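# Move one bottle from the cabinet onto the bench

## Task

Take exactly one bottle out of the cabinet and set it upright on the bench, leaving the remaining two bottles inside the cabinet.

## Robot and tools

Robot: two arms, left_arm and right_arm, each mounted on its own carriage (left_rail, right_rail) that runs on one shared floor track. Each arm ends in a parallel gripper. The left gripper's fingers can fold: grip parts with the outer quarter of the pads, near the fingertips; a grip closer to the palm may be loose, may slip, or may squeeze too hard, and a fingertip pushed into a surface folds with almost no felt force. The right gripper's fingers are rigid.

Scene frame (used in all results): fixed to the table, z = 0 on the table top and +z up, +x the direction the arms face, +y to their left. The track lies along y at x = 0; y = 0 is its middle. The table edge is at x = 0.17 m. left_rail is always the carriage on the +y side. Each arm's base sits at x = 0, y = its carriage's position_m, z = 0.04 m. Reported hand positions can be off by a few centimetres.

Gripper axes: fingers point along the gripper's +z, and close along its y. end_effector_position is the point between the pads when shut; the tips stick out about 33 mm past it (only 9 mm when wide open).

execute_actions(actions, cameras): runs actions in order. An action can hold "rows", "steps", "until" and rail commands. "rows" is up to 15 rows, each one control step (1/30 s). Every row is a single list of 18 numbers in [-1, 1] covering both arms: left dx, dy, dz, rx, ry, rz, left gripper position, force_limit, speed, then the same nine for the right. dx..rz are offsets, not poses: they are measured from that arm's Hand target as it stood when the action began, along that Hand target's own axes, and every row counts from that same start, not from the previous row. Scale: 1.0 = 0.6 m for dx/dy/dz and 180 degrees for the rotation vector rx/ry/rz. Send the same offset again in a new action and the arm moves that far again. Six zeros re-command the current Hand target. "steps" is 1 to 450 (default 15), at least one per row; after the last row the arm keeps heading to that row's target. Ramp offsets gradually (about +0.01 per row = 0.18 m/s) to avoid jerks. Orientation commands are clipped to 32 degrees from the current measured orientation each step.

Gripper numbers: position +1 = fully open (140 mm), about -0.8 = pads touching, -1 = close until blocked. force_limit from -1 (about 14 N) to +1 (about 58 N) at slow close; faster speed grips harder. speed: -1 about 30 mm/s, 0 about 140, +1 about 250. Both start at +1. To leave a gripper alone, resend its previous three numbers; a 0 is a real command. To grip, send -1 and check object_status = 2. Codes: 0 moving, 1 blocked while opening, 2 blocked while closing, 3 reached target or pads met. position_measured is in counts: 3 open, ~75 = 100 mm, 139 = 60 mm, 200 = 20 mm, 230 pads meet.

Rails: put {"left_rail": {...}} or {"right_rail": {...}} in an action with position_m (left -0.8 to 1.5 m, right -1.5 to 0.8 m, an absolute place on the track), speed_m_s (0.01 to 1), acceleration_factor (0.1 to 1), or {"stop": true}. Then wait with e.g. {"steps": 150, "until": {"left_rail": {"position_status": ["!=", "moving"]}}}. Keep carriages 0.78 m or more apart. A drive carries the arm in its pose; let it arrive before placing the hand. Any bad value refuses the whole call.

move(target, speed, blend, stop_force, zero, blocking, cameras): straight-line gripper path. target is one 18-number row or a list of up to 15 rows, laid out as above; every row is an offset from the Hand target at the move's start (not from the previous row). speed 0.002 to 3.6 m/s (default 0.25). blend in metres rounds corners in a list. stop_force 3 to 120 N ends an arm's path on contact; leave it out when pulling away from something the gripper presses on. zero (default true) re-zeros the force before the move. blocking=false returns early; then use wait or stop before new rows or moves. Result adds a "move:" line (done, off_target, held, fault...) and limits (paced, held).

wait(seconds 0 to 10); stop() brakes a running move; zoom_image(camera, region [x0,y0,x1,y1] in pixels, at most 504 by 504) from the latest image; zero_wrist_force(arm); finished_scene(scene 1 or 2) ends the scene irreversibly. Cameras: cam_high, cam_low, cam_front, cam_side, cam_left_wrist, cam_right_wrist (896x504); images come with an empty actions list or when requested.

Results: joint positions per arm (rail m, then six joints rad), velocities, torques, wrist force/torque in the gripper's own axes, motor temperatures, Hand target, Tool commands, rail position_m, position_status (moving, done, contact_stop, time_out, stopped, stopped_with_arm, stopped_for_other_arm, stopped_for_other_carriage) and position_answer (taken / not_taken).

Avoid: pressing past firm contact (arms are stiff); about 150 N outside force or wrist torque above 26 N m stops an arm for 10 s; any contact between the two arms or their carriages; knocking bottles over or letting anything fall off the table, onto the track or the metal strip; dropping or throwing the bottle; heavy loads held far off-centre. Motors above 70 C show MOTOR HOT and lock at 85 C. The bottle must stand by itself on the bench, the other two still in the cabinet, before finished_scene.

Each tool is called after ">>>" by a JSON object that holds its "api" and its "payload".

## Session

>>> {"api": "execute_actions", "payload": {"actions": []}}

Scene clock: 0.00 s.
left_arm: end_effector_position=(+0.3456, +1.0538, +0.5800) position_measured=3 object_status=3 end_effector_quat_wxyz=(+0.000, +0.000, +1.000, +0.000) | right_arm: end_effector_position=(+0.3456, -1.0493, +0.5800) position_measured=3 object_status=3 end_effector_quat_wxyz=(+0.000, +0.000, +1.000, +0.000)
Joint positions: left_arm=[1.027 -0.316 -1.725 0.971 -0.816 -1.571 -0.316] | right_arm=[-1.077 -0.316 -1.725 0.971 -0.816 -1.571 -0.316]
Joint velocities: within noise
Joint torques (N m): no reading
Motor temperatures (°C): left_arm=[35 36 30 41 45 40] | right_arm=[36 37 27 48 42 31]
Wrist force (N): no reading
Wrist torque (N m): no reading
Wrist force, peak (N): no reading
Hand target: left_arm +0.3456, +1.0538, +0.5800; +0.000, +0.000, +1.000, +0.000 | right_arm +0.3456, -1.0493, +0.5800; +0.000, +0.000, +1.000, +0.000
Tool commands: left_gripper/position=+1.0 left_gripper/force_limit=+1.0 left_gripper/speed=+1.0 right_gripper/position=+1.0 right_gripper/force_limit=+1.0 right_gripper/speed=+1.0
left_rail: position_m=1.027 position_status=done
right_rail: position_m=-1.077 position_status=done

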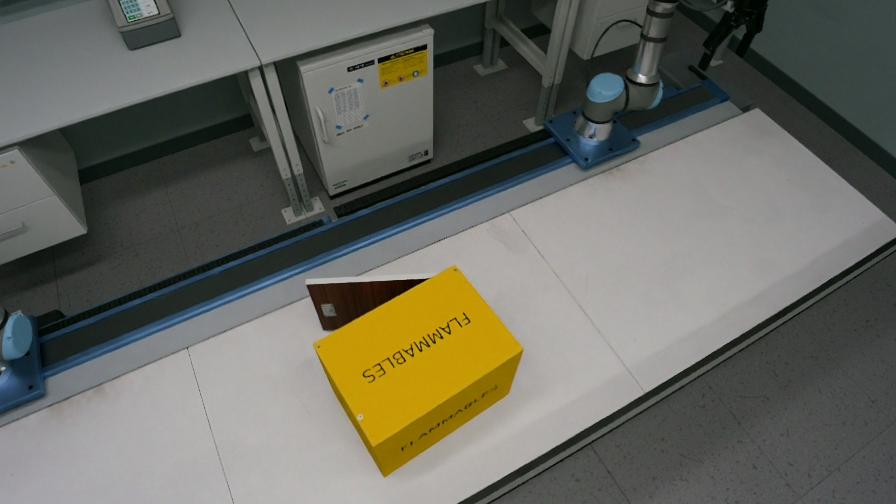

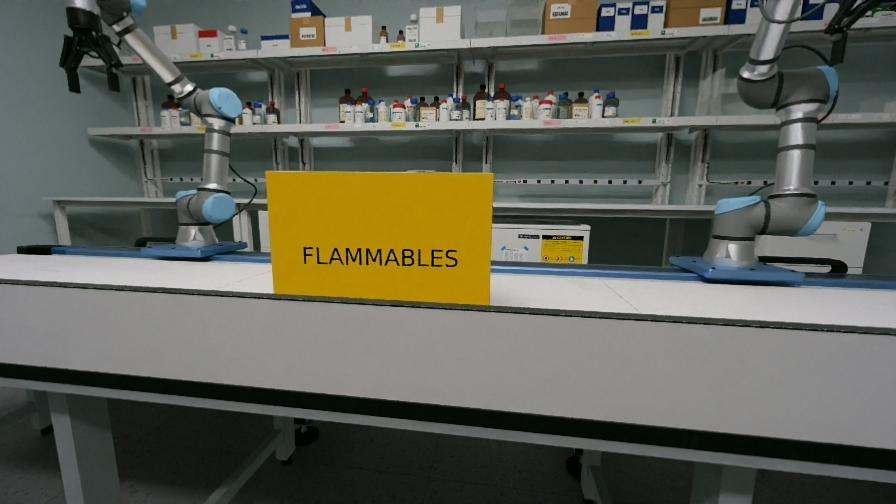

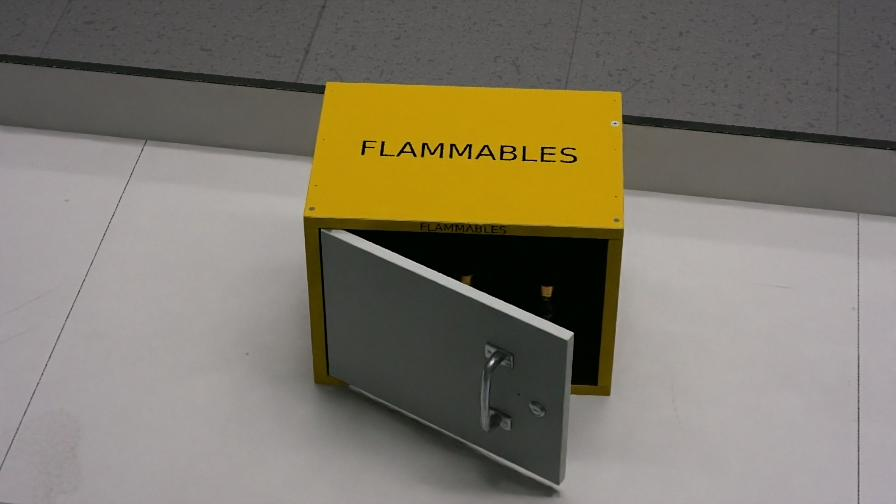

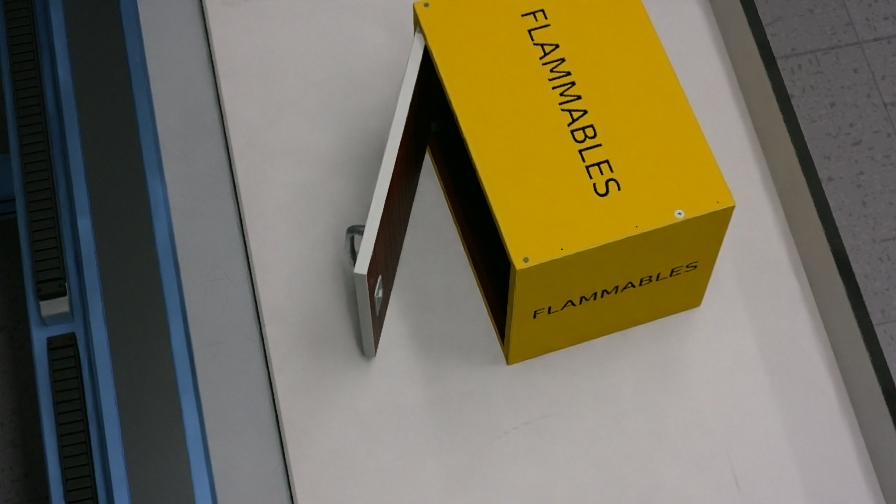

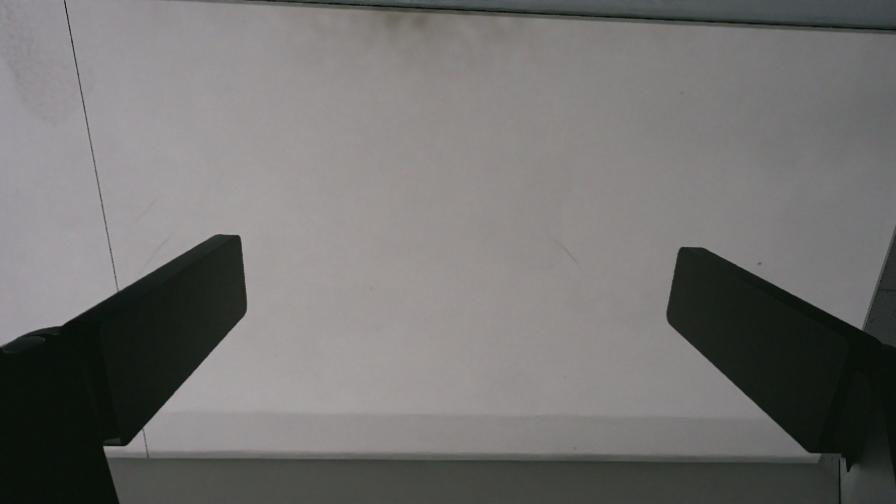

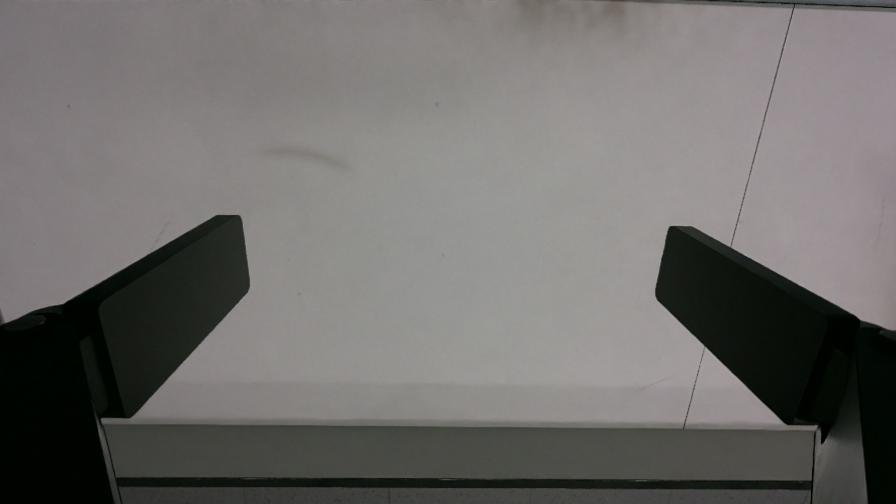

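>>> {"api": "zoom_image", "payload": {"camera": "cam_front", "region": [290, 70, 650, 500]}}

>>> {"api": "zoom_image", "payload": {"camera": "cam_side", "region": [320, 0, 740, 380]}}

>>> {"api": "zoom_image", "payload": {"camera": "cam_high", "region": [280, 240, 560, 490]}}

Scaled by 1.172 from the camera's 896x504 image, which has a finer 1280x720 frame.

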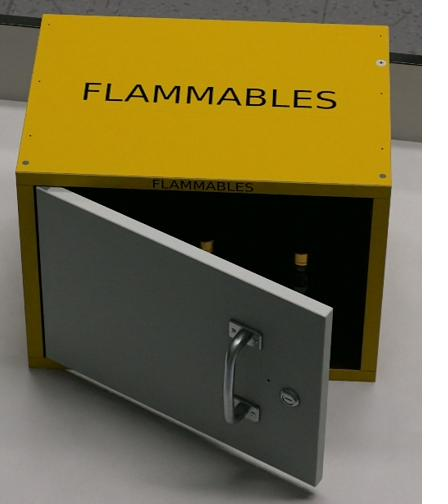

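Scaled by 1.200 from the camera's 896x504 image, which has a finer 1280x720 frame.

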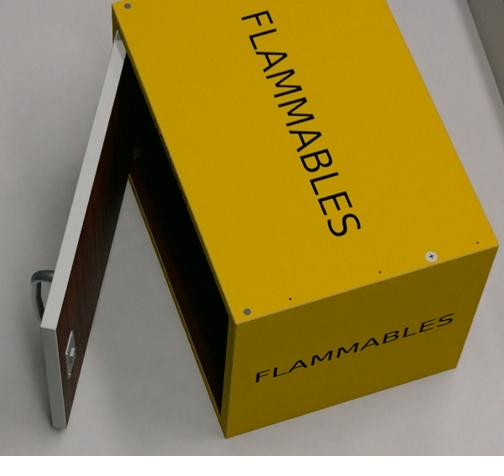

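Scaled by 1.800 from the camera's 896x504 image, which has a finer 1280x720 frame.

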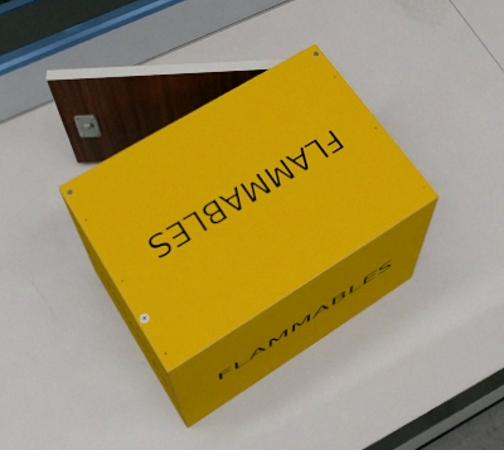

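>>> {"api": "execute_actions", "payload": {"actions": [{"right_rail": {"position_m": -0.42, "speed_m_s": 0.7, "acceleration_factor": 0.6}, "steps": 150, "until": {"right_rail": {"position_status": ["!=", "moving"]}}}], "cameras": ["cam_right_wrist", "cam_high", "cam_front"]}}

Scene clock: 35.73 s.
left_arm: end_effector_position=(+0.3456, +1.0538, +0.5800) position_measured=3 object_status=3 end_effector_quat_wxyz=(+0.000, +0.000, +1.000, +0.000) | right_arm: end_effector_position=(+0.3456, -0.3928, +0.5800) position_measured=3 object_status=3 end_effector_quat_wxyz=(+0.000, +0.000, +1.000, +0.000)
Joint positions: left_arm=[1.027 -0.316 -1.725 0.971 -0.816 -1.571 -0.316] | right_arm=[-0.42 -0.316 -1.725 0.971 -0.816 -1.571 -0.316]
Joint torques (N m): left_arm=[0.87 -10.68 -18.89 -3.12 0.24 0.09] | right_arm=[0.95 -12.69 -18.14 -3.33 -0.1 0.27]
Wrist force (N): left_arm=[0.2 0.0 0.0] | right_arm=[-0.1 0.2 -0.2]
Wrist torque (N m): left_arm=[0.01 -0.04 0.00] | right_arm=[0.04 0.01 0.00]
Wrist force, peak (N): left_arm=[0.1 -0.4 0.1] | right_arm=[0.1 1.3 -0.2]
Hand target: left_arm +0.3456, +1.0538, +0.5800; +0.000, +0.000, +1.000, +0.000 | right_arm +0.3456, -0.3928, +0.5800; +0.000, +0.000, +1.000, +0.000
Tool commands: left_gripper/position=+1.0 left_gripper/force_limit=+1.0 left_gripper/speed=+1.0 right_gripper/position=+1.0 right_gripper/force_limit=+1.0 right_gripper/speed=+1.0
left_rail: position_m=1.027 position_status=done
right_rail: position_m=-0.420 speed_m_s=0.70 position_status=done
Images, in order (width x height): cam_high 896x504, cam_front 896x504, cam_right_wrist 896x504.

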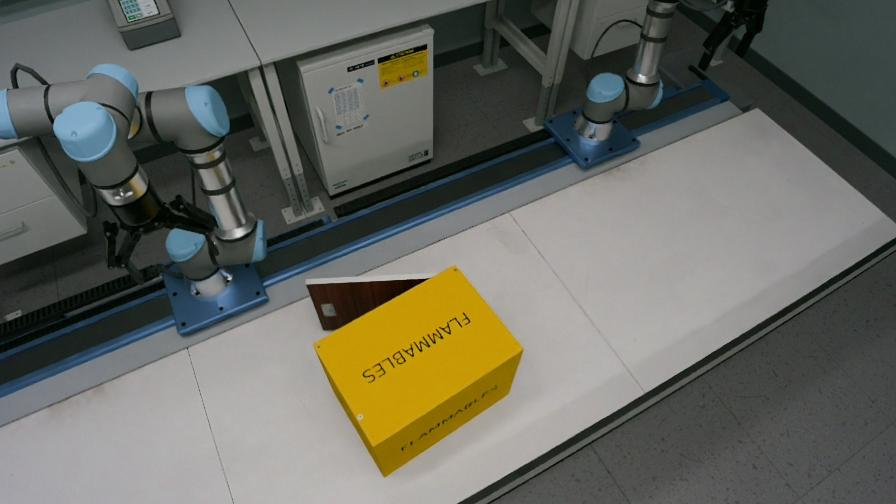

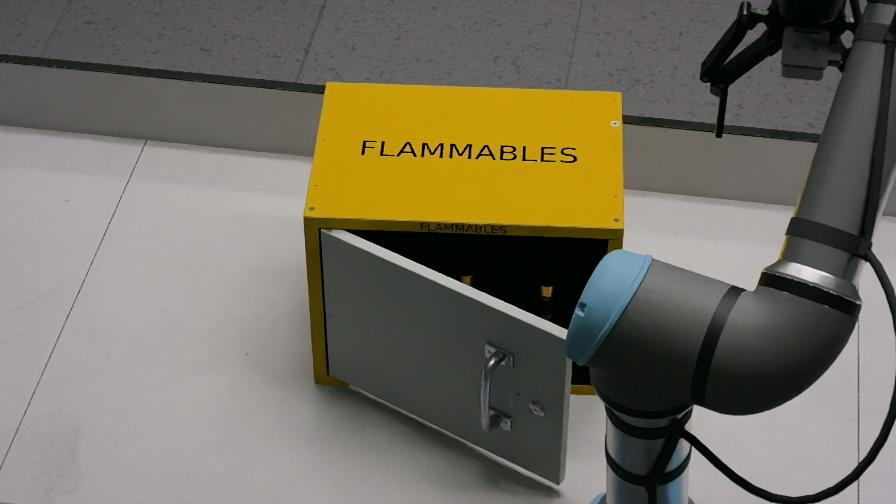

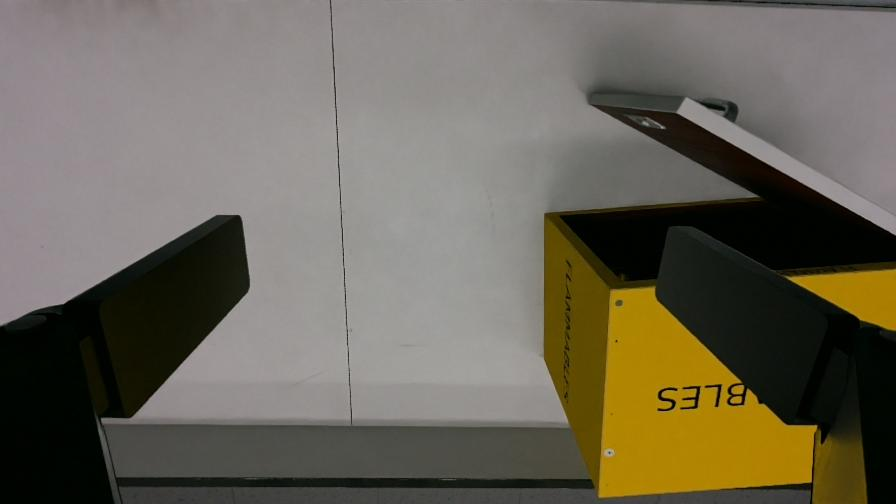

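>>> {"api": "zoom_image", "payload": {"camera": "cam_right_wrist", "region": [500, 60, 896, 504]}}

Scaled by 1.135 from the camera's 896x504 image, which has a finer 1280x720 frame.

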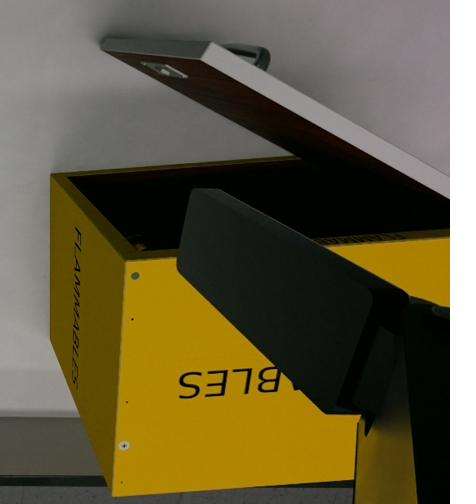

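>>> {"api": "execute_actions", "payload": {"actions": [{"right_rail": {"position_m": -0.12, "speed_m_s": 0.7, "acceleration_factor": 0.6}, "steps": 120, "until": {"right_rail": {"position_status": ["!=", "moving"]}}}], "cameras": ["cam_right_wrist", "cam_low", "cam_side"]}}

>>> {"api": "zoom_image", "payload": {"camera": "cam_low", "region": [230, 150, 540, 340]}}

>>> {"api": "zoom_image", "payload": {"camera": "cam_right_wrist", "region": [200, 0, 700, 504]}}

Scene clock: 100.90 s.
left_arm: end_effector_position=(+0.3456, +1.0538, +0.5800) position_measured=3 object_status=3 end_effector_quat_wxyz=(+0.000, +0.000, +1.000, +0.000) | right_arm: end_effector_position=(+0.3456, -0.0928, +0.5800) position_measured=3 object_status=3 end_effector_quat_wxyz=(+0.000, +0.000, +1.000, +0.000)
Joint positions: left_arm=[1.027 -0.316 -1.725 0.971 -0.816 -1.571 -0.316] | right_arm=[-0.12 -0.316 -1.725 0.971 -0.816 -1.571 -0.316]
Joint torques (N m): left_arm=[0.29 -11.34 -18.79 -3.19 0.08 0.05] | right_arm=[0.8 -12.67 -17.71 -3.28 -0.11 0.2]
Wrist force (N): left_arm=[0.0 -0.1 -0.2] | right_arm=[-0.1 0.2 0.0]
Wrist torque (N m): left_arm=[-0.01 0.01 0.00] | right_arm=[0.05 0.01 0.00]
Wrist force, peak (N): left_arm=[0.0 -0.3 0.2] | right_arm=[-0.1 1.4 -0.2]
Hand target: left_arm +0.3456, +1.0538, +0.5800; +0.000, +0.000, +1.000, +0.000 | right_arm +0.3456, -0.0928, +0.5800; +0.000, +0.000, +1.000, +0.000
Tool commands: left_gripper/position=+1.0 left_gripper/force_limit=+1.0 left_gripper/speed=+1.0 right_gripper/position=+1.0 right_gripper/force_limit=+1.0 right_gripper/speed=+1.0
left_rail: position_m=1.027 position_status=done
right_rail: position_m=-0.120 speed_m_s=0.70 position_status=done
Images, in order (width x height): cam_low 896x504, cam_side 896x504, cam_right_wrist 896x504.

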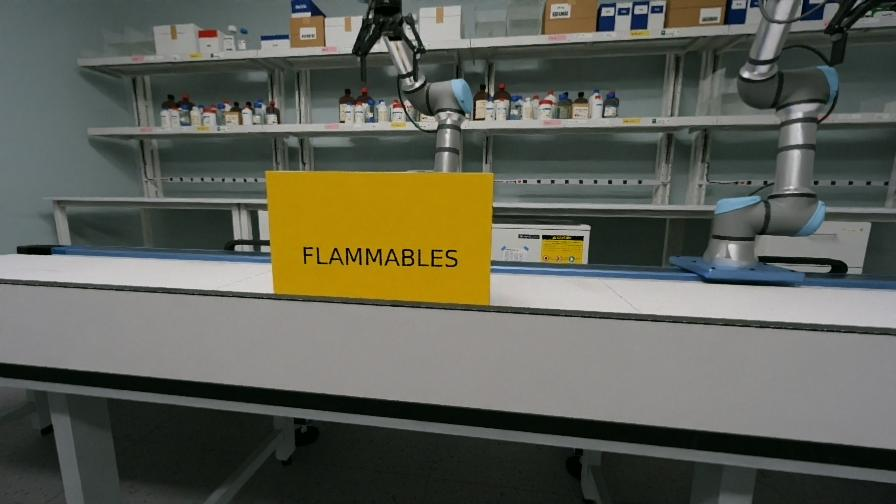

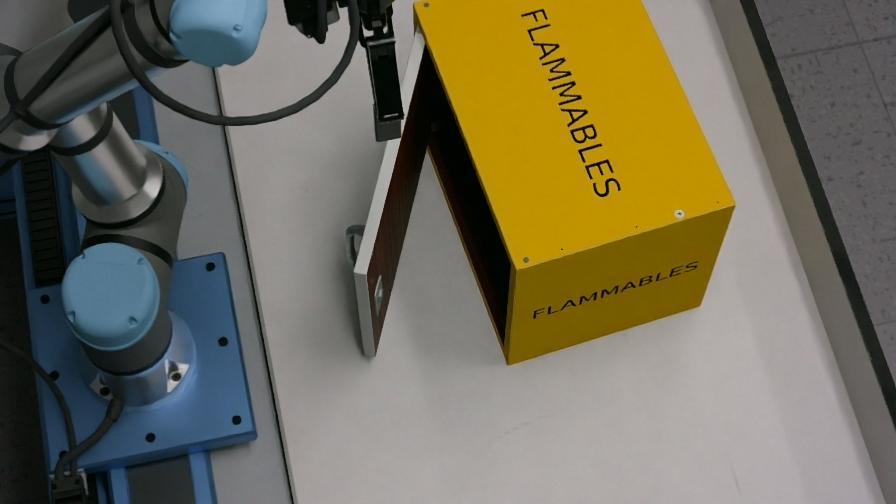

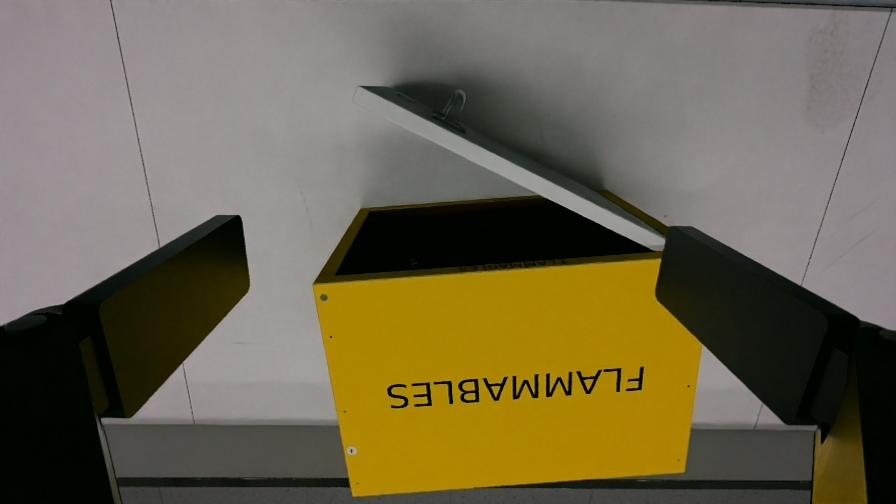

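Scaled by 1.626 from the camera's 896x504 image, which has a finer 1280x720 frame.

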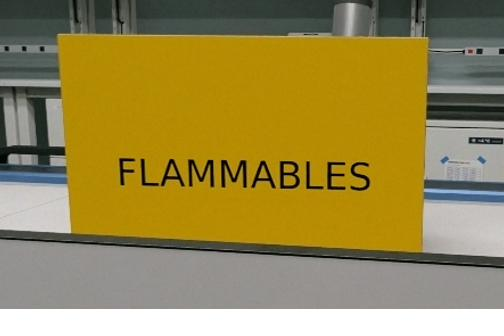

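Scaled by 1.000.

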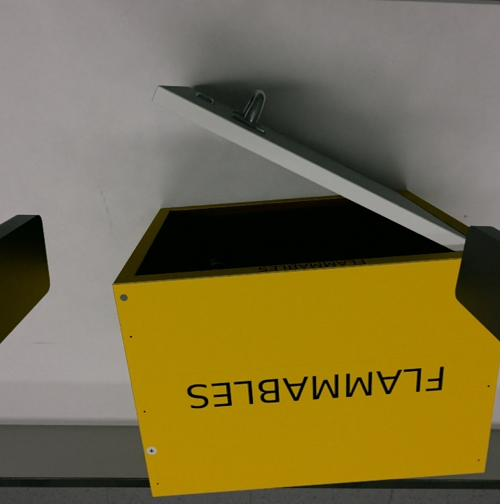

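>>> {"api": "zoom_image", "payload": {"camera": "cam_right_wrist", "region": [300, 50, 560, 300]}}

>>> {"api": "zoom_image", "payload": {"camera": "cam_side", "region": [330, 180, 540, 380]}}

Scaled by 1.938 from the camera's 896x504 image, which has a finer 1280x720 frame.

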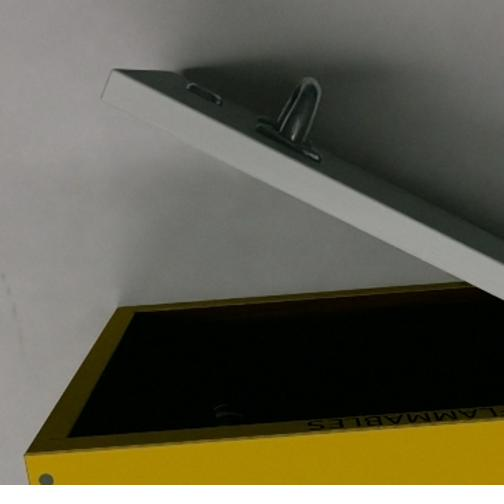

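Scaled by 2.400 from the camera's 896x504 image, which has a finer 1280x720 frame.

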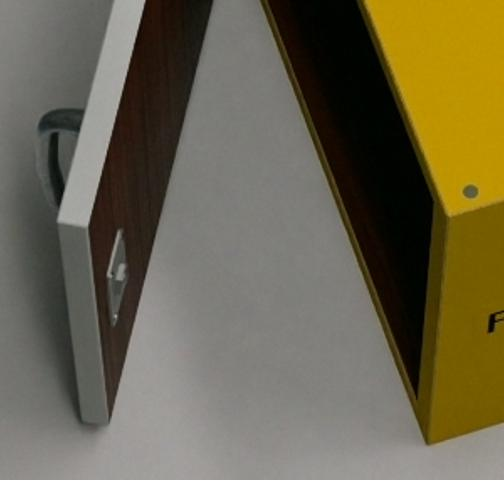

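>>> {"api": "execute_actions", "payload": {"actions": [{"right_rail": {"position_m": -0.4, "speed_m_s": 0.7, "acceleration_factor": 0.6}, "rows": [[0,0,0,0,0,0,1,1,1,0,0,0,0,0,0,-1,-1,0]], "steps": 120, "until": {"right_rail": {"position_status": ["!=", "moving"]}}}]}}

>>> {"api": "move", "payload": {"target": [[0,0,0,0,0,0,1,1,1,-0.0657,0.443,0.3,0,0,0.12,-1,-1,0],[0,0,0,0,0,0,1,1,1,-0.0657,0.443,0.5667,0,0,0.12,-1,-1,0]], "speed": [0.25,0.12], "blend": [0.03,0], "cameras": ["cam_right_wrist","cam_front","cam_side"]}}

Scene clock: 149.50 s.
left_arm: end_effector_position=(+0.3456, +1.0538, +0.5800) position_measured=3 object_status=3 end_effector_quat_wxyz=(+0.000, +0.000, +1.000, +0.000) | right_arm: end_effector_position=(+0.3456, -0.3727, +0.5800) position_measured=233 object_status=3 end_effector_quat_wxyz=(+0.000, +0.000, +1.000, +0.000)
Joint positions: left_arm=[1.027 -0.316 -1.725 0.971 -0.816 -1.571 -0.316] | right_arm=[-0.4 -0.316 -1.725 0.971 -0.816 -1.571 -0.316]
Joint torques (N m): left_arm=[0.62 -11.12 -19.65 -3.17 0.01 -0.05] | right_arm=[1.13 -12.75 -17.09 -3.21 -0.06 0.27]
Wrist force (N): left_arm=[0.0 -0.1 0.0] | right_arm=[0.0 0.2 0.1]
Wrist torque (N m): left_arm=[-0.02 -0.01 0.00] | right_arm=[0.03 0.01 0.00]
Wrist force, peak (N): left_arm=[0.0 -0.4 -0.1] | right_arm=[0.1 1.7 -0.3]
Hand target: left_arm +0.3456, +1.0538, +0.5800; +0.000, +0.000, +1.000, +0.000 | right_arm +0.3456, -0.3727, +0.5800; +0.000, +0.000, +1.000, +0.000
Off the commanded pose: left_arm 0.000 m, 0 deg | right_arm 0.000 m, 0 deg.
left_rail: position_m=1.027 position_status=done
right_rail: position_m=-0.400 speed_m_s=0.70 position_status=done

Scene clock: 152.70 s.
left_arm: end_effector_position=(+0.3456, +1.0538, +0.5800) position_measured=3 object_status=3 end_effector_quat_wxyz=(+0.000, +0.000, +1.000, +0.000) | right_arm: end_effector_position=(+0.3850, -0.1069, +0.2400) position_measured=233 object_status=3 end_effector_quat_wxyz=(+0.000, +0.187, +0.982, +0.000)
Joint positions: left_arm=[1.027 -0.316 -1.725 0.971 -0.816 -1.571 -0.316] | right_arm=[-0.4 0.372 -1.616 1.811 -1.766 -1.571 0.748]
Joint torques (N m): left_arm=[0.49 -11.73 -19.84 -3.25 0.14 -0.04] | right_arm=[-4.56 -14.29 -17.92 -6.14 1.77 -1.1]
Wrist force (N): left_arm=[-0.2 -0.1 0.0] | right_arm=[-0.1 0.1 0.1]
Wrist torque (N m): left_arm=[0.00 0.05 0.00] | right_arm=[0.03 0.01 0.01]
Wrist force, peak (N): left_arm=[-0.1 -0.3 0.0] | right_arm=[0.4 -1.4 -1.3]
Hand target: left_arm +0.3456, +1.0538, +0.5800; +0.000, +0.000, +1.000, +0.000 | right_arm +0.3850, -0.1069, +0.2400; +0.000, +0.187, +0.982, +0.000
Off the commanded pose: left_arm 0.000 m, 0 deg | right_arm 0.000 m, 0 deg.
left_rail: position_m=1.027 position_status=done
right_rail: position_m=-0.400 speed_m_s=0.70 position_status=done
move: done
Images, in order (width x height): cam_front 896x504, cam_side 896x504, cam_right_wrist 896x504.

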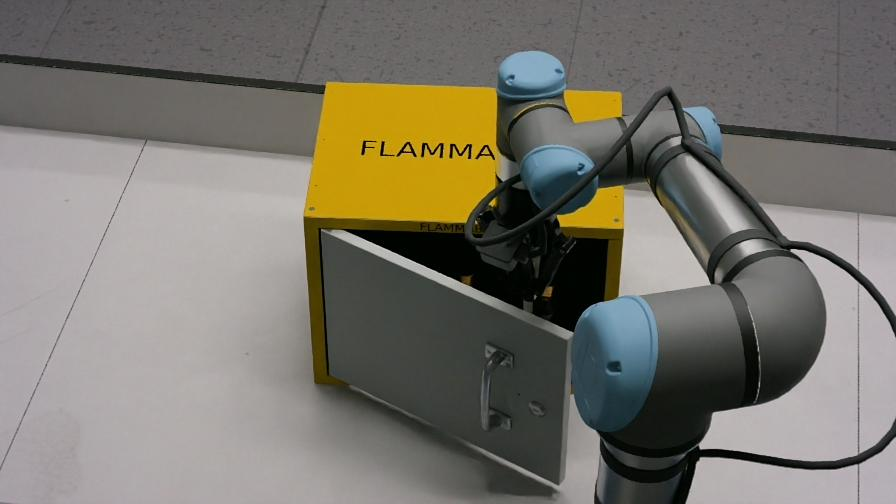

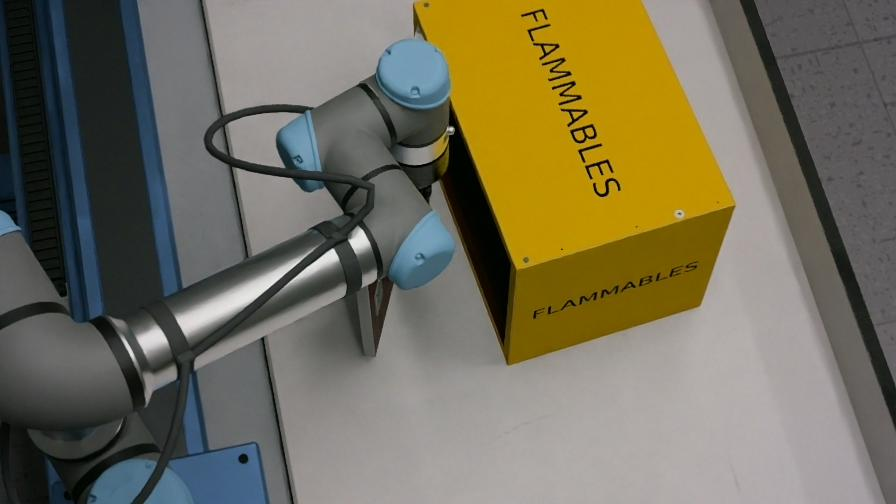

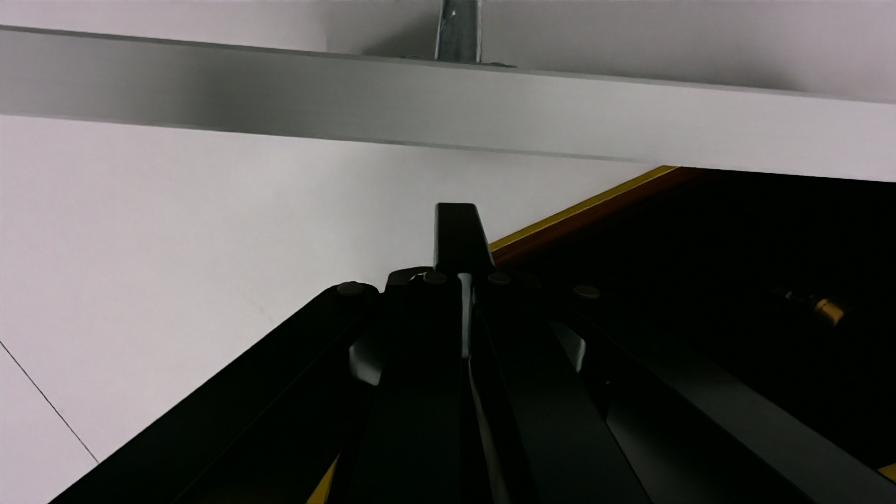

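>>> {"api": "move", "payload": {"target": [[0,0,0,0,0,0,1,1,1,0.0482,-0.001,0,0,0,0.008,-1,-1,0],[0,0,0,0,0,0,1,1,1,0.1577,0.0028,0,0,0,0.0911,-1,-1,0],[0,0,0,0,0,0,1,1,1,0.2623,0.035,0,0,0,0.1744,-1,-1,0],[0,0,0,0,0,0,1,1,1,0.3552,0.093,0,0,0,0.2578,-1,-1,0],[0,0,0,0,0,0,1,1,1,0.4297,0.1733,0,0,0,0.3411,-1,-1,0],[0,0,0,0,0,0,1,1,1,0.4812,0.2702,0,0,0,0.4244,-1,-1,0],[0,0,0,0,0,0,1,1,1,0.5008,0.3408,0,0,0,0.48,-1,-1,0],[0,0,0,0,0,0,1,1,1,0.5075,0.4135,0,0,0,0.5356,-1,-1,0]], "speed": 0.13, "blend": [0.02,0.03,0.03,0.03,0.03,0.03,0.02,0], "stop_force": 30, "cameras": ["cam_right_wrist","cam_front","cam_side","cam_high"]}}

Scene clock: 174.37 s.
left_arm: end_effector_position=(+0.3456, +1.0538, +0.5800) position_measured=3 object_status=3 end_effector_quat_wxyz=(+0.000, +0.000, +1.000, +0.000) | right_arm: end_effector_position=(+0.1932, +0.2358, +0.2400) position_measured=233 object_status=3 end_effector_quat_wxyz=(+0.000, +0.857, +0.515, +0.000)
Joint positions: left_arm=[1.027 -0.316 -1.725 0.971 -0.816 -1.571 -0.316] | right_arm=[-0.4 1.074 -1.181 1.294 -1.684 -1.571 3.133]
Joint torques (N m): left_arm=[1.23 -10.89 -19.85 -3.02 0.21 -0.04] | right_arm=[10.31 -32.77 -31.31 -1.88 -1.26 1.58]
Wrist force (N): left_arm=[0.0 -0.2 0.2] | right_arm=[-3.8 1.5 -0.7]
Wrist torque (N m): left_arm=[-0.04 -0.01 0.00] | right_arm=[0.16 0.25 -0.08]
Wrist force, peak (N): left_arm=[-0.1 -0.5 -0.1] | right_arm=[-5.8 1.6 -0.4]
Hand target: left_arm +0.3456, +1.0538, +0.5800; +0.000, +0.000, +1.000, +0.000 | right_arm +0.1932, +0.2358, +0.2400; +0.000, +0.857, +0.515, +0.000
Off the commanded pose: left_arm 0.000 m, 0 deg | right_arm 0.000 m, 0 deg.
left_rail: position_m=1.027 position_status=done
right_rail: position_m=-0.400 speed_m_s=0.70 position_status=done
move: done; blend cut to 0.0145 m at target 1
Images, in order (width x height): cam_high 896x504, cam_front 896x504, cam_side 896x504, cam_right_wrist 896x504.

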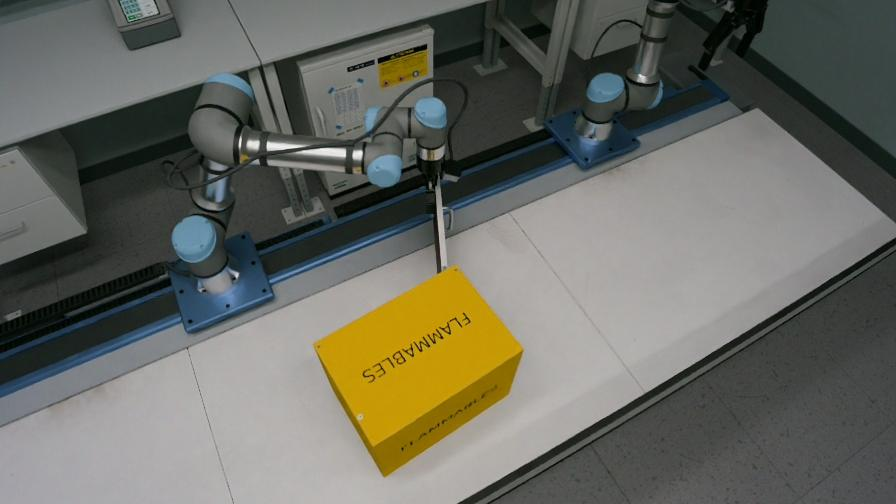

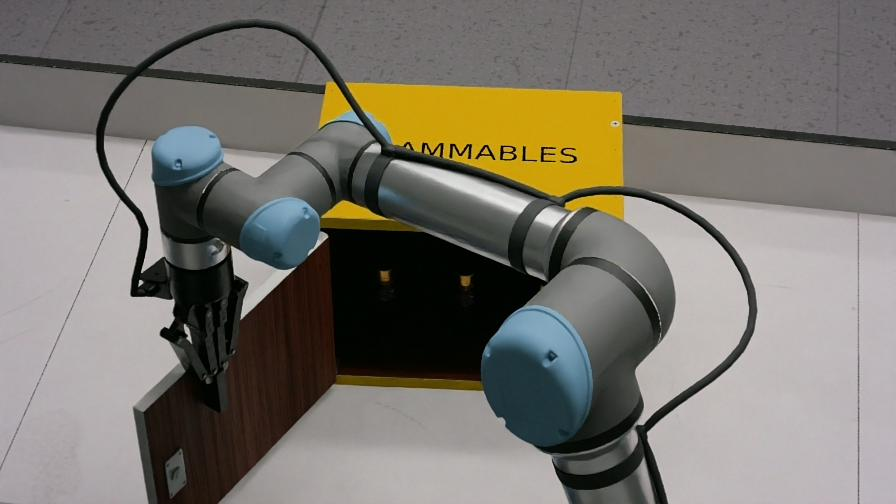

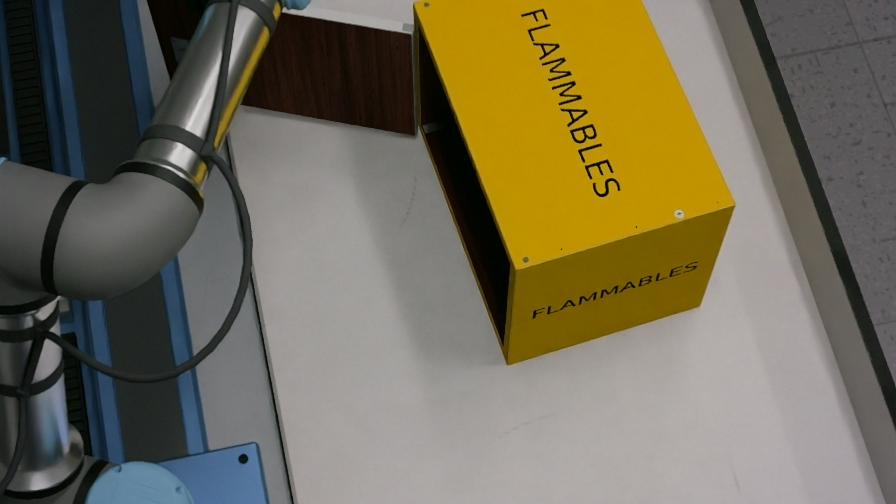

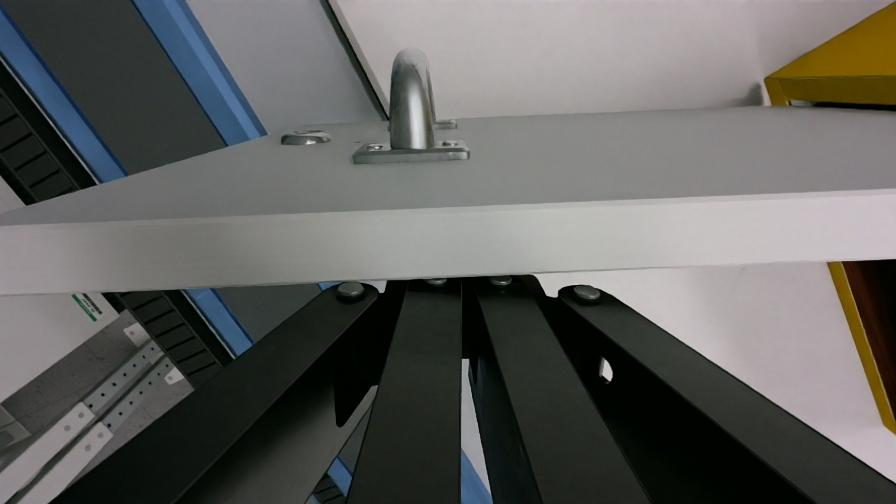

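>>> {"api": "move", "payload": {"target": [[0,0,0,0,0,0,1,1,1,-0.1,0,0,0,0,0,-1,-1,0],[0,0,0,0,0,0,1,1,1,-0.13,0,-0.25,0,0,0,-1,-1,0],[0,0,0,0,0,0,1,1,1,-0.4165,0.4797,-0.3,0,0,-0.6556,-1,-1,0]], "speed": [0.12,0.25,0.25], "blend": [0.02,0.03,0], "cameras": ["cam_front","cam_high"]}}

>>> {"api": "execute_actions", "payload": {"actions": [{"right_rail": {"position_m": -0.28, "speed_m_s": 0.5, "acceleration_factor": 0.5}, "steps": 90, "until": {"right_rail": {"position_status": ["!=", "moving"]}}}]}}

>>> {"api": "move", "payload": {"target": [0,0,0,0,0,0,1,1,1,-0.0833,-0.0833,0.2,0,-0.25,0,-1,-1,0], "speed": 0.2, "cameras": ["cam_right_wrist","cam_front","cam_side"]}}

Scene clock: 218.43 s.
left_arm: end_effector_position=(+0.3456, +1.0538, +0.5800) position_measured=3 object_status=3 end_effector_quat_wxyz=(+0.000, +0.000, +1.000, +0.000) | right_arm: end_effector_position=(+0.3300, -0.1200, +0.4200) position_measured=233 object_status=3 end_effector_quat_wxyz=(+0.000, +0.000, +1.000, +0.000)
Joint positions: left_arm=[1.027 -0.316 -1.725 0.971 -0.816 -1.571 -0.316] | right_arm=[-0.4 0.391 -1.724 1.443 -1.29 -1.571 0.391]
Joint torques (N m): left_arm=[1.07 -10.01 -21.23 -2.93 0.26 -0.11] | right_arm=[-7.9 -26.38 -15.51 -0.46 1.8 -1.05]
Wrist force (N): left_arm=[-0.1 0.0 -0.1] | right_arm=[0.0 0.3 -0.1]
Wrist torque (N m): left_arm=[0.01 0.01 0.00] | right_arm=[0.06 -0.02 0.12]
Wrist force, peak (N): left_arm=[0.1 -0.4 -0.2] | right_arm=[-4.1 1.3 -0.7]
Hand target: left_arm +0.3456, +1.0538, +0.5800; +0.000, +0.000, +1.000, +0.000 | right_arm +0.3300, -0.1200, +0.4200; +0.000, +0.000, +1.000, +0.000
Off the commanded pose: left_arm 0.000 m, 0 deg | right_arm 0.000 m, 0 deg.
left_rail: position_m=1.027 position_status=done
right_rail: position_m=-0.400 speed_m_s=0.70 position_status=done
move: done
Images, in order (width x height): cam_high 896x504, cam_front 896x504.

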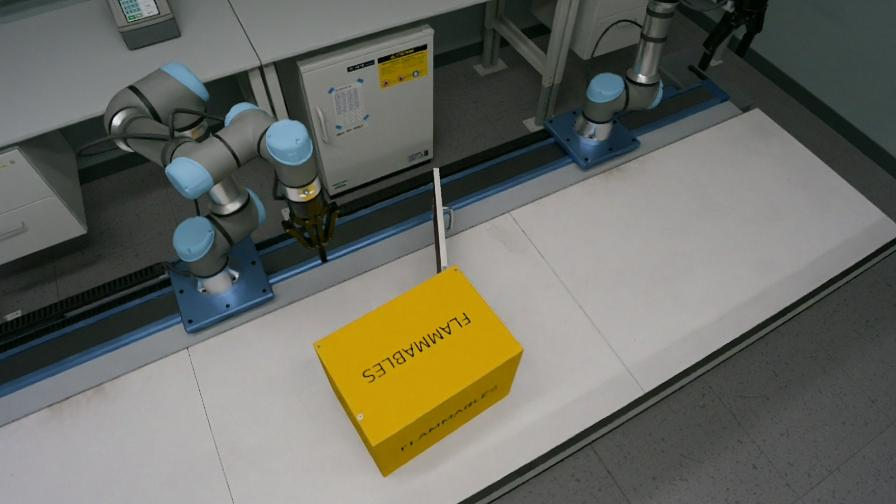

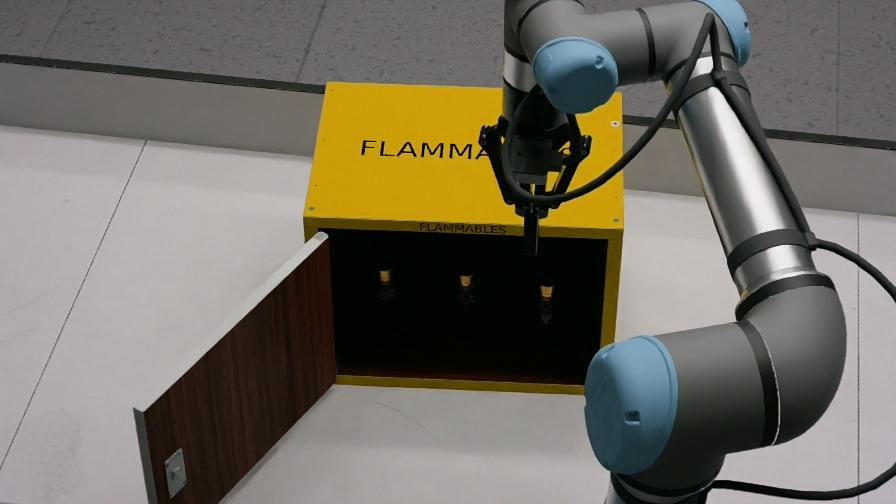

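Scene clock: 219.70 s.
left_arm: end_effector_position=(+0.3456, +1.0538, +0.5800) position_measured=3 object_status=3 end_effector_quat_wxyz=(+0.000, +0.000, +1.000, +0.000) | right_arm: end_effector_position=(+0.3300, +0.0000, +0.4200) position_measured=233 object_status=3 end_effector_quat_wxyz=(+0.000, +0.000, +1.000, +0.000)
Joint positions: left_arm=[1.027 -0.316 -1.725 0.971 -0.816 -1.571 -0.316] | right_arm=[-0.28 0.391 -1.724 1.443 -1.29 -1.571 0.391]
Joint torques (N m): left_arm=[0.79 -11.07 -21.62 -3.11 0.21 -0.13] | right_arm=[-6.33 -18.51 -18.43 -1.25 0.72 -1.24]
Wrist force (N): left_arm=[0.1 -0.3 -0.2] | right_arm=[-0.1 0.3 -0.1]
Wrist torque (N m): left_arm=[-0.05 -0.03 0.00] | right_arm=[0.08 0.00 0.12]
Wrist force, peak (N): left_arm=[-0.3 -0.1 -0.2] | right_arm=[-0.1 1.1 -0.2]
Hand target: left_arm +0.3456, +1.0538, +0.5800; +0.000, +0.000, +1.000, +0.000 | right_arm +0.3300, +0.0000, +0.4200; +0.000, +0.000, +1.000, +0.000
Tool commands: left_gripper/position=+1.0 left_gripper/force_limit=+1.0 left_gripper/speed=+1.0 right_gripper/position=-1.0 right_gripper/force_limit=-1.0 right_gripper/speed=+0.0
Off the commanded pose: left_arm 0.000 m, 0 deg | right_arm 0.000 m, 0 deg.
left_rail: position_m=1.027 position_status=done
right_rail: position_m=-0.280 speed_m_s=0.50 position_status=done

Scene clock: 222.33 s.
left_arm: end_effector_position=(+0.3456, +1.0538, +0.5800) position_measured=3 object_status=3 end_effector_quat_wxyz=(+0.000, +0.000, +1.000, +0.000) | right_arm: end_effector_position=(+0.3800, -0.0499, +0.3000) position_measured=233 object_status=3 end_effector_quat_wxyz=(+0.383, +0.000, +0.924, +0.000)
Joint positions: left_arm=[1.027 -0.316 -1.725 0.971 -0.816 -1.571 -0.316] | right_arm=[-0.28 0.467 -2.061 2.382 -2.621 -1.895 0.343]
Joint torques (N m): left_arm=[0.29 -10.36 -21.23 -3.11 0.27 -0.06] | right_arm=[10.15 4.58 -16.63 -6.83 -2.3 -1.26]
Wrist force (N): left_arm=[0.0 -0.3 -0.1] | right_arm=[1.8 0.0 -1.0]
Wrist torque (N m): left_arm=[-0.06 -0.01 0.00] | right_arm=[-0.02 -0.37 0.08]
Wrist force, peak (N): left_arm=[-0.2 -0.5 -0.2] | right_arm=[2.8 -0.2 -0.2]
Hand target: left_arm +0.3456, +1.0538, +0.5800; +0.000, +0.000, +1.000, +0.000 | right_arm +0.3800, -0.0499, +0.3000; +0.383, +0.000, +0.924, +0.000
Off the commanded pose: left_arm 0.000 m, 0 deg | right_arm 0.000 m, 0 deg.
left_rail: position_m=1.027 position_status=done
right_rail: position_m=-0.280 speed_m_s=0.50 position_status=done
move: done
Images, in order (width x height): cam_front 896x504, cam_side 896x504, cam_right_wrist 896x504.

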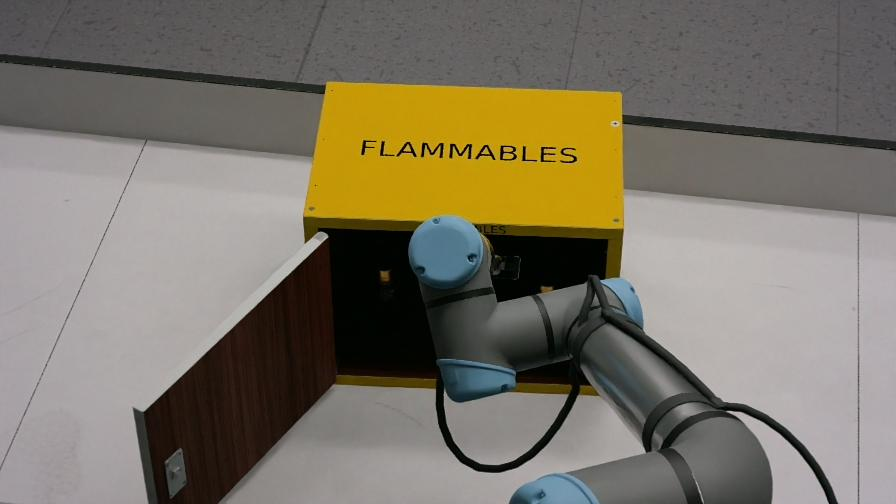

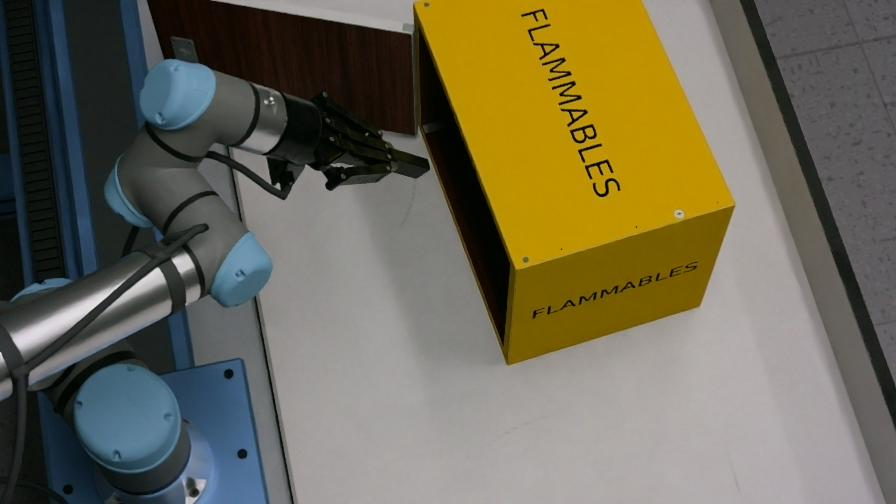

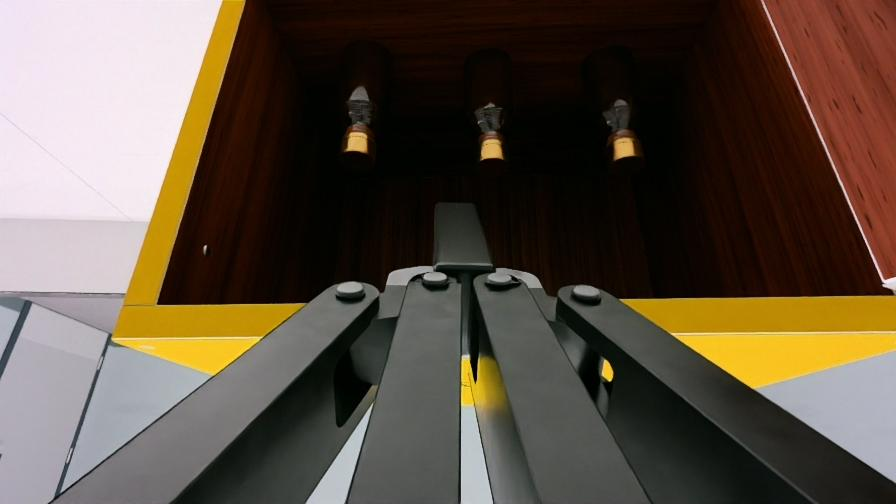

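>>> {"api": "zoom_image", "payload": {"camera": "cam_right_wrist", "region": [240, 0, 744, 300]}}

>>> {"api": "zoom_image", "payload": {"camera": "cam_right_wrist", "region": [300, 20, 480, 200]}}

Scaled by 1.000.

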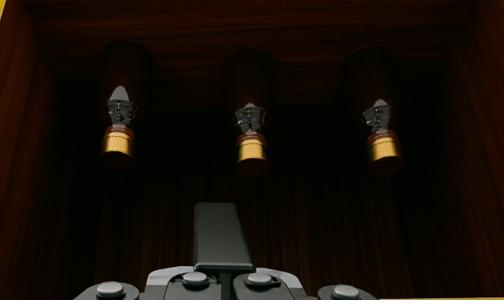

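Scaled by 2.800 from the camera's 896x504 image, which has a finer 1280x720 frame.

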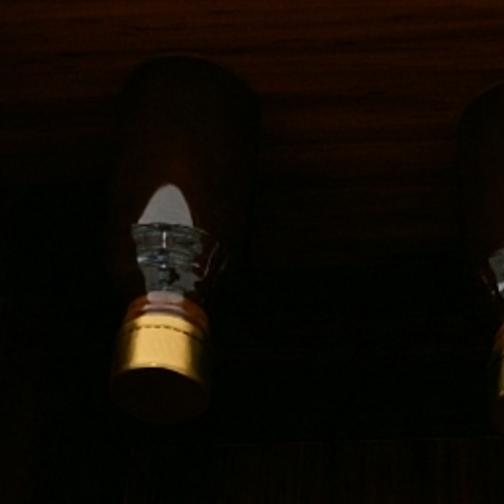

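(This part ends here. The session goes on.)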